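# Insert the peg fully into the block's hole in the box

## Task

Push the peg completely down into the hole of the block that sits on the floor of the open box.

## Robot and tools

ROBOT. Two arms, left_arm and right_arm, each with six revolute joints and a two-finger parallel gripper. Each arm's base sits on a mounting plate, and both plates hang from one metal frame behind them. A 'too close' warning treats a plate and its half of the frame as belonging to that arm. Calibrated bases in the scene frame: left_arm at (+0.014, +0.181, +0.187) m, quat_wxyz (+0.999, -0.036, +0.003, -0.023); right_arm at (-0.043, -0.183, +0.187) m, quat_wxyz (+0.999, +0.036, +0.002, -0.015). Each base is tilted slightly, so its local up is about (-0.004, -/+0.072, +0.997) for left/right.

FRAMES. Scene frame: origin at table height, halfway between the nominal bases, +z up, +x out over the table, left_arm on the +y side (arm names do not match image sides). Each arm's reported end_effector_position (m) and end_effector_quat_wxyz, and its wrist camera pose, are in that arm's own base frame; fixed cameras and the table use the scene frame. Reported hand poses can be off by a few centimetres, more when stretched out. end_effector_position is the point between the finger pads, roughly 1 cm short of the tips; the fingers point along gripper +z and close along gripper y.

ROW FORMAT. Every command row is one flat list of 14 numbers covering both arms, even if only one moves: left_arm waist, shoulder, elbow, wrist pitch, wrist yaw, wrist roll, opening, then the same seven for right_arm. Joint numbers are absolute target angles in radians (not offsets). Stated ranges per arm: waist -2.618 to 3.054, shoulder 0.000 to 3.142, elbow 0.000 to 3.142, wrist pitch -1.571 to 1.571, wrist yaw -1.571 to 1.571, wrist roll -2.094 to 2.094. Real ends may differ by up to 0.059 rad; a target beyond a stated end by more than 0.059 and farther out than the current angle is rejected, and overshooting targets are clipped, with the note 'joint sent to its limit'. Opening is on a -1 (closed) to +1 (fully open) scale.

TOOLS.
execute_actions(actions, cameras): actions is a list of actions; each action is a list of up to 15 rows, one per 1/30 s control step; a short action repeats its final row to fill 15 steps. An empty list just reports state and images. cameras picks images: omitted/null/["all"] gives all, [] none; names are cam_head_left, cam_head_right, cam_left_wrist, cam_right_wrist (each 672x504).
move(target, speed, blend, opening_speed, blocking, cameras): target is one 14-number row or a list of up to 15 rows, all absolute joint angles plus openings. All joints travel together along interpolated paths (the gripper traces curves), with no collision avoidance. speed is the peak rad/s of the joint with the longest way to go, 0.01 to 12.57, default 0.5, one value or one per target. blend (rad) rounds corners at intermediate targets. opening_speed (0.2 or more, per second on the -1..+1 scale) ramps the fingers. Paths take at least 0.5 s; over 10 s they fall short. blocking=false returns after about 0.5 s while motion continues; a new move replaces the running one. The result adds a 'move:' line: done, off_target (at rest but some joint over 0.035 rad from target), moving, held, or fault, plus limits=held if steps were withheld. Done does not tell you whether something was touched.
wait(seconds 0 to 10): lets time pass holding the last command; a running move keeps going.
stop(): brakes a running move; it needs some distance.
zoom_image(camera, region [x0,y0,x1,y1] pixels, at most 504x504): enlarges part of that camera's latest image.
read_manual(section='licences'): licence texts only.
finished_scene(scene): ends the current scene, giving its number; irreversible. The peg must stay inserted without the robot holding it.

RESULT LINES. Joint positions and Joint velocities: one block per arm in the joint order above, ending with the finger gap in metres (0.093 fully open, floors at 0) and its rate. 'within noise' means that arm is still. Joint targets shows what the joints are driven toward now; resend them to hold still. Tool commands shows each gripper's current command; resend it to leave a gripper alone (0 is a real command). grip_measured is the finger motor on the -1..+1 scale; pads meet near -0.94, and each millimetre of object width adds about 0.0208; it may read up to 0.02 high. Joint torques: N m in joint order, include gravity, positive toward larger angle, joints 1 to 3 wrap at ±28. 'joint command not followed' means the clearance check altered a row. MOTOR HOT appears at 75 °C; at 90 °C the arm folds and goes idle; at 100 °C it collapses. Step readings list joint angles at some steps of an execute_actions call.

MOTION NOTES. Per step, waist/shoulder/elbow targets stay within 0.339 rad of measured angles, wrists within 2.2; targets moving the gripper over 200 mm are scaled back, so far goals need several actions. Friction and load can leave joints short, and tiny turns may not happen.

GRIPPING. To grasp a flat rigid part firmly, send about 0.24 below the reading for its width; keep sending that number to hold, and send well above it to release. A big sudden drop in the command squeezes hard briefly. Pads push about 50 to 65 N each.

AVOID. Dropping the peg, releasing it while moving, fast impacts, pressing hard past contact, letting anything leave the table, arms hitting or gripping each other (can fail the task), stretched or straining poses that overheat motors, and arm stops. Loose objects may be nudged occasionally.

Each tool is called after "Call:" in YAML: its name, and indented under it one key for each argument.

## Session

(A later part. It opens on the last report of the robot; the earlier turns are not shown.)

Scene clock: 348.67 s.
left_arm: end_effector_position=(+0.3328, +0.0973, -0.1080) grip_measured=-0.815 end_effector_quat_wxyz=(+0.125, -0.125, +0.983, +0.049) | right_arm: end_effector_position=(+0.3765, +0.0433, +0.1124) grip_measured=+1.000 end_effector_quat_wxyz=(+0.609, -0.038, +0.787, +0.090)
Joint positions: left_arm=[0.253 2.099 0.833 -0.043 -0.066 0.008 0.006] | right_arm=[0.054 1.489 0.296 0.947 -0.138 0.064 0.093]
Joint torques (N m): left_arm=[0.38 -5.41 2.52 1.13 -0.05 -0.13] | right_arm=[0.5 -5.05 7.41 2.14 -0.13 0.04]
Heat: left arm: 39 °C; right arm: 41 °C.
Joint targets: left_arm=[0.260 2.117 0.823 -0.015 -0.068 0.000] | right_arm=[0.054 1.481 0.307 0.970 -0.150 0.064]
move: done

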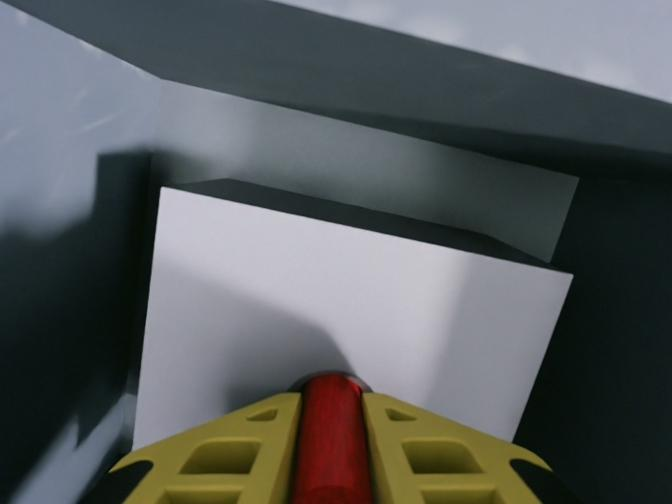

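Call:
move:
  target: [0.260,2.135,0.819,0.007,-0.068,0,-0.9, 0.054,1.481,0.307,0.97,-0.15,0.064,1]
  speed: 0.1
  cameras: ["cam_left_wrist","cam_head_right"]

Call:
zoom_image:
  camera: "cam_left_wrist"
  region: [230, 300, 430, 500]

Scene clock: 353.90 s.
left_arm: end_effector_position=(+0.3326, +0.0973, -0.1085) grip_measured=-0.815 end_effector_quat_wxyz=(+0.126, -0.125, +0.983, +0.049) | right_arm: end_effector_position=(+0.3765, +0.0433, +0.1124) grip_measured=+1.000 end_effector_quat_wxyz=(+0.609, -0.038, +0.787, +0.090)
Joint positions: left_arm=[0.253 2.1 0.83 -0.036 -0.066 0.008 0.006] | right_arm=[0.054 1.489 0.296 0.947 -0.138 0.064 0.093]
Joint torques (N m): left_arm=[0.38 -4.01 2.45 1.31 -0.05 -0.13] | right_arm=[0.35 -5.08 7.36 2.18 -0.11 0.02]
Heat: left arm: 40 °C; right arm: 41 °C.
Joint targets: left_arm=[0.260 2.135 0.819 0.007 -0.068 0.000] | right_arm=[0.054 1.481 0.307 0.970 -0.150 0.064]
move: off_target (left_arm); left_arm: the wrist pitch is farthest, 0.043 rad from its target
Images, in order (width x height): cam_head_right 672x504, cam_left_wrist 672x504.

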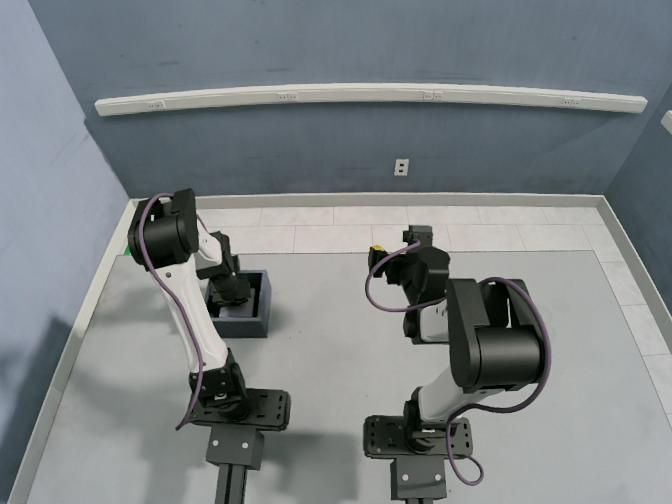

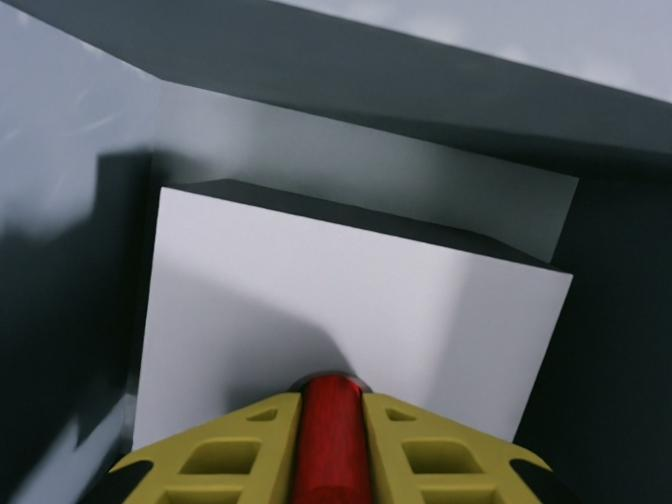

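Scaled by 2.520.

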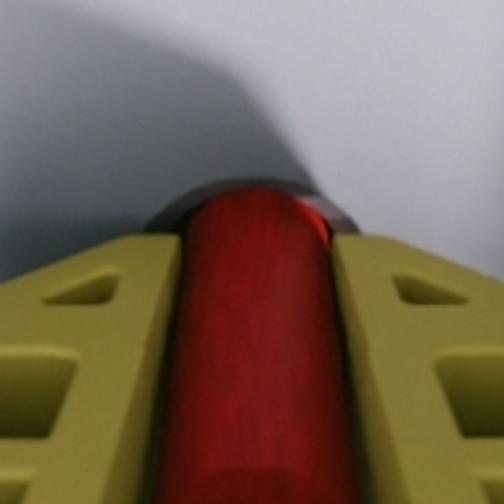

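Call:
move:
  target: [0.258,2.110,0.832,-0.022,-0.067,0,-0.9, 0.054,1.481,0.307,0.97,-0.15,0.064,1]
  speed: 0.2
  cameras: []

Call:
move:
  target: [0.258,2.110,0.832,-0.022,-0.067,0,-0.2, 0.054,1.481,0.307,0.97,-0.15,0.064,1]
  opening_speed: 0.8
  cameras: ["cam_left_wrist"]

Call:
move:
  target:
    - [0.252,1.96,0.835,-0.19,-0.067,0,-0.2, 0.054,1.481,0.307,0.97,-0.15,0.064,1]
    - [0.243,1.80,0.9,-0.4,-0.067,0,-0.2, 0.054,1.481,0.307,0.97,-0.15,0.064,1]
  speed: 0.3
  cameras: ["cam_left_wrist","cam_head_right"]

Call:
zoom_image:
  camera: "cam_head_right"
  region: [190, 240, 290, 340]

Scene clock: 363.27 s.
left_arm: end_effector_position=(+0.3325, +0.0973, -0.1085) grip_measured=-0.815 end_effector_quat_wxyz=(+0.126, -0.125, +0.983, +0.049) | right_arm: end_effector_position=(+0.3765, +0.0433, +0.1124) grip_measured=+1.000 end_effector_quat_wxyz=(+0.609, -0.038, +0.787, +0.090)
Joint positions: left_arm=[0.253 2.1 0.83 -0.036 -0.066 0.008 0.006] | right_arm=[0.054 1.489 0.296 0.947 -0.138 0.064 0.093]
Joint torques (N m): left_arm=[0.2 -6.02 3.62 0.99 -0.04 -0.15] | right_arm=[0.58 -5.08 7.49 2.17 -0.12 0.05]
Heat: left arm: 39 °C; right arm: 41 °C.
Joint targets: left_arm=[0.258 2.110 0.832 -0.022 -0.067 0.000] | right_arm=[0.054 1.481 0.307 0.970 -0.150 0.064]
move: done

Scene clock: 364.37 s.
left_arm: end_effector_position=(+0.3319, +0.1031, -0.1077) grip_measured=-0.202 end_effector_quat_wxyz=(+0.127, -0.130, +0.982, +0.060) | right_arm: end_effector_position=(+0.3765, +0.0433, +0.1124) grip_measured=+1.000 end_effector_quat_wxyz=(+0.609, -0.038, +0.787, +0.090)
Joint positions: left_arm=[0.259 2.099 0.83 -0.033 -0.087 0.008 0.035] | right_arm=[0.054 1.489 0.296 0.947 -0.138 0.064 0.093]
Joint torques (N m): left_arm=[-0.32 -5.97 3.62 0.95 0.19 -0.14] | right_arm=[0.34 -5.01 7.31 2.14 -0.13 0.01]
Heat: left arm: 39 °C; right arm: 41 °C.
Joint targets: left_arm=[0.258 2.110 0.832 -0.022 -0.067 0.000] | right_arm=[0.054 1.481 0.307 0.970 -0.150 0.064]
move: done

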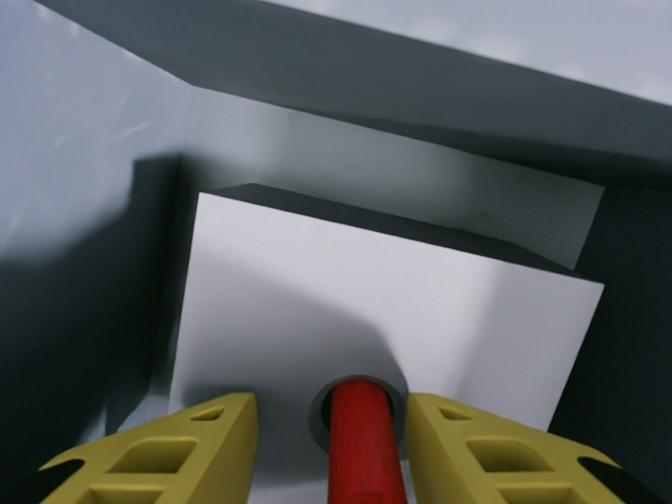

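Scene clock: 366.40 s.
left_arm: end_effector_position=(+0.3182, +0.0943, -0.0328) grip_measured=-0.202 end_effector_quat_wxyz=(+0.105, -0.124, +0.985, +0.051) | right_arm: end_effector_position=(+0.3765, +0.0433, +0.1124) grip_measured=+1.000 end_effector_quat_wxyz=(+0.609, -0.038, +0.787, +0.090)
Joint positions: left_arm=[0.251 1.832 0.877 -0.395 -0.074 0.008 0.036] | right_arm=[0.054 1.489 0.296 0.947 -0.138 0.064 0.093]
Joint torques (N m): left_arm=[-0.87 -8.64 6.65 0.68 0.06 -0.13] | right_arm=[0.43 -5.11 7.42 2.15 -0.1 0.01]
Heat: left arm: 40 °C; right arm: 41 °C.
Joint targets: left_arm=[0.243 1.800 0.900 -0.400 -0.067 0.000] | right_arm=[0.054 1.481 0.307 0.970 -0.150 0.064]
move: done
Images, in order (width x height): cam_head_right 672x504, cam_left_wrist 672x504.

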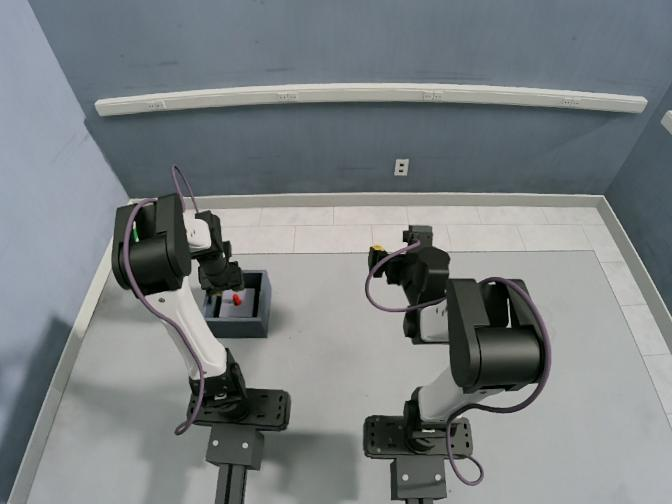

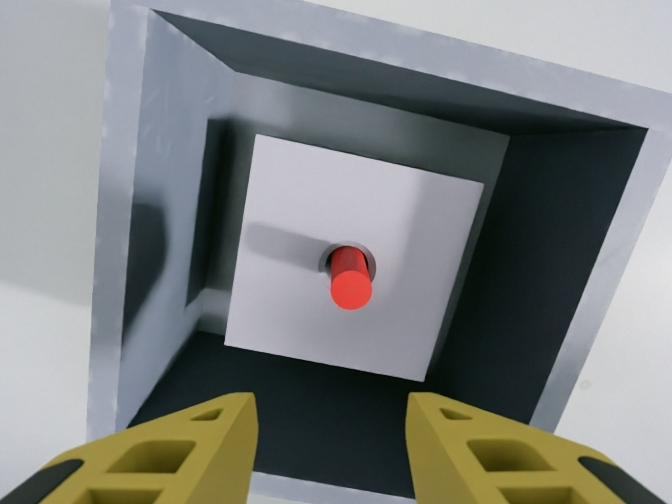

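Scaled by 5.040.

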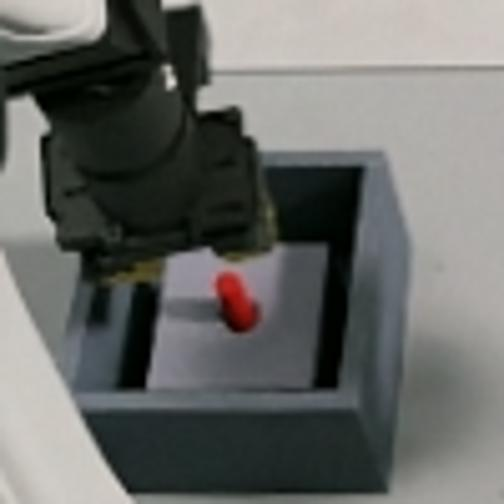

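Call:
move:
  target:
    - [0.227,1.90,0.91,-0.34,-0.067,0,-1, 0.054,1.481,0.307,0.97,-0.15,0.064,1]
    - [0.227,1.972,0.91,-0.27,-0.067,0,-1, 0.054,1.481,0.307,0.97,-0.15,0.064,1]
    - [0.227,2.066,0.867,-0.16,-0.067,0,-1, 0.054,1.481,0.307,0.97,-0.15,0.064,1]
  speed: [0.3,0.2,0.1]
  cameras: ["cam_left_wrist","cam_head_right"]

Scene clock: 379.30 s.
left_arm: end_effector_position=(+0.3326, +0.0914, -0.0791) grip_measured=-0.990 end_effector_quat_wxyz=(+0.104, -0.115, +0.987, +0.049) | right_arm: end_effector_position=(+0.3765, +0.0433, +0.1124) grip_measured=+1.000 end_effector_quat_wxyz=(+0.609, -0.038, +0.787, +0.090)
Joint positions: left_arm=[0.232 2.011 0.886 -0.227 -0.073 0.008 0] | right_arm=[0.054 1.489 0.296 0.947 -0.138 0.064 0.093]
Joint torques (N m): left_arm=[-0.64 -2.26 2.44 1.47 0.06 -0.14] | right_arm=[0.58 -5.18 7.34 2.17 -0.12 0.04]
Heat: left arm: 41 °C; right arm: 42 °C.
Joint targets: left_arm=[0.227 2.066 0.867 -0.160 -0.067 0.000] | right_arm=[0.054 1.481 0.307 0.970 -0.150 0.064]
move: off_target (left_arm); left_arm: the wrist pitch is farthest, 0.067 rad from its target
Images, in order (width x height): cam_head_right 672x504, cam_left_wrist 672x504.

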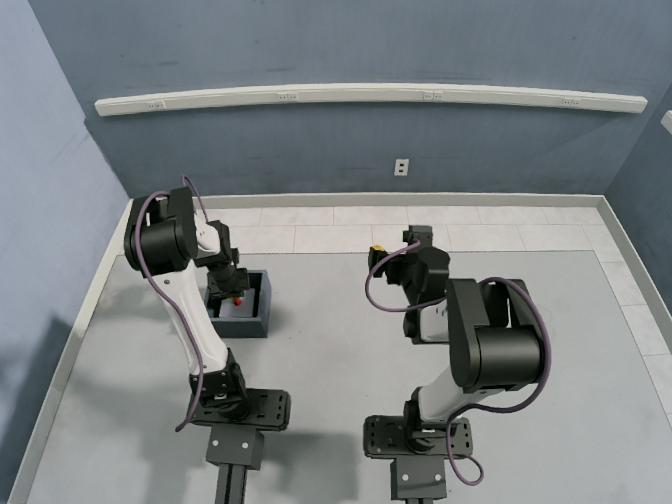

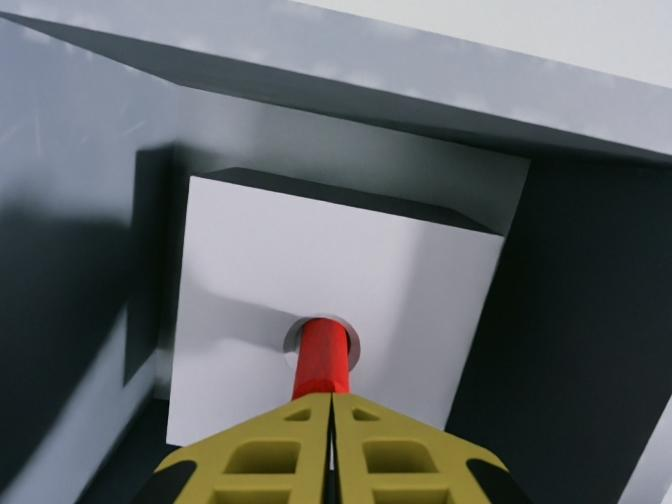

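Call:
move:
  target: [0.23,1.85,0.91,-0.38,-0.067,0,-1, 0.054,1.481,0.307,0.97,-0.15,0.064,1]
  speed: 0.4
  cameras: ["cam_left_wrist"]

Call:
finished_scene:
  scene: 2

Scene clock: 383.40 s.
left_arm: end_effector_position=(+0.3211, +0.0886, -0.0442) grip_measured=-0.990 end_effector_quat_wxyz=(+0.096, -0.115, +0.988, +0.048) | right_arm: end_effector_position=(+0.3765, +0.0433, +0.1124) grip_measured=+1.000 end_effector_quat_wxyz=(+0.609, -0.038, +0.787, +0.090)
Joint positions: left_arm=[0.232 1.878 0.886 -0.375 -0.073 0.008 0] | right_arm=[0.054 1.489 0.296 0.947 -0.138 0.064 0.093]
Joint torques (N m): left_arm=[-0.32 -8.59 6.56 0.63 0.05 -0.14] | right_arm=[0.58 -5.07 7.43 2.17 -0.11 0.02]
Heat: left arm: 41 °C; right arm: 42 °C.
Joint targets: left_arm=[0.230 1.850 0.910 -0.380 -0.067 0.000] | right_arm=[0.054 1.481 0.307 0.970 -0.150 0.064]
move: done

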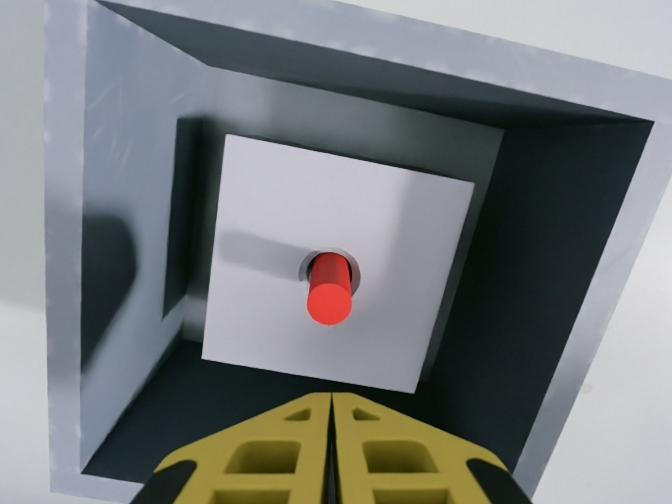

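The scene is finished: the task was done.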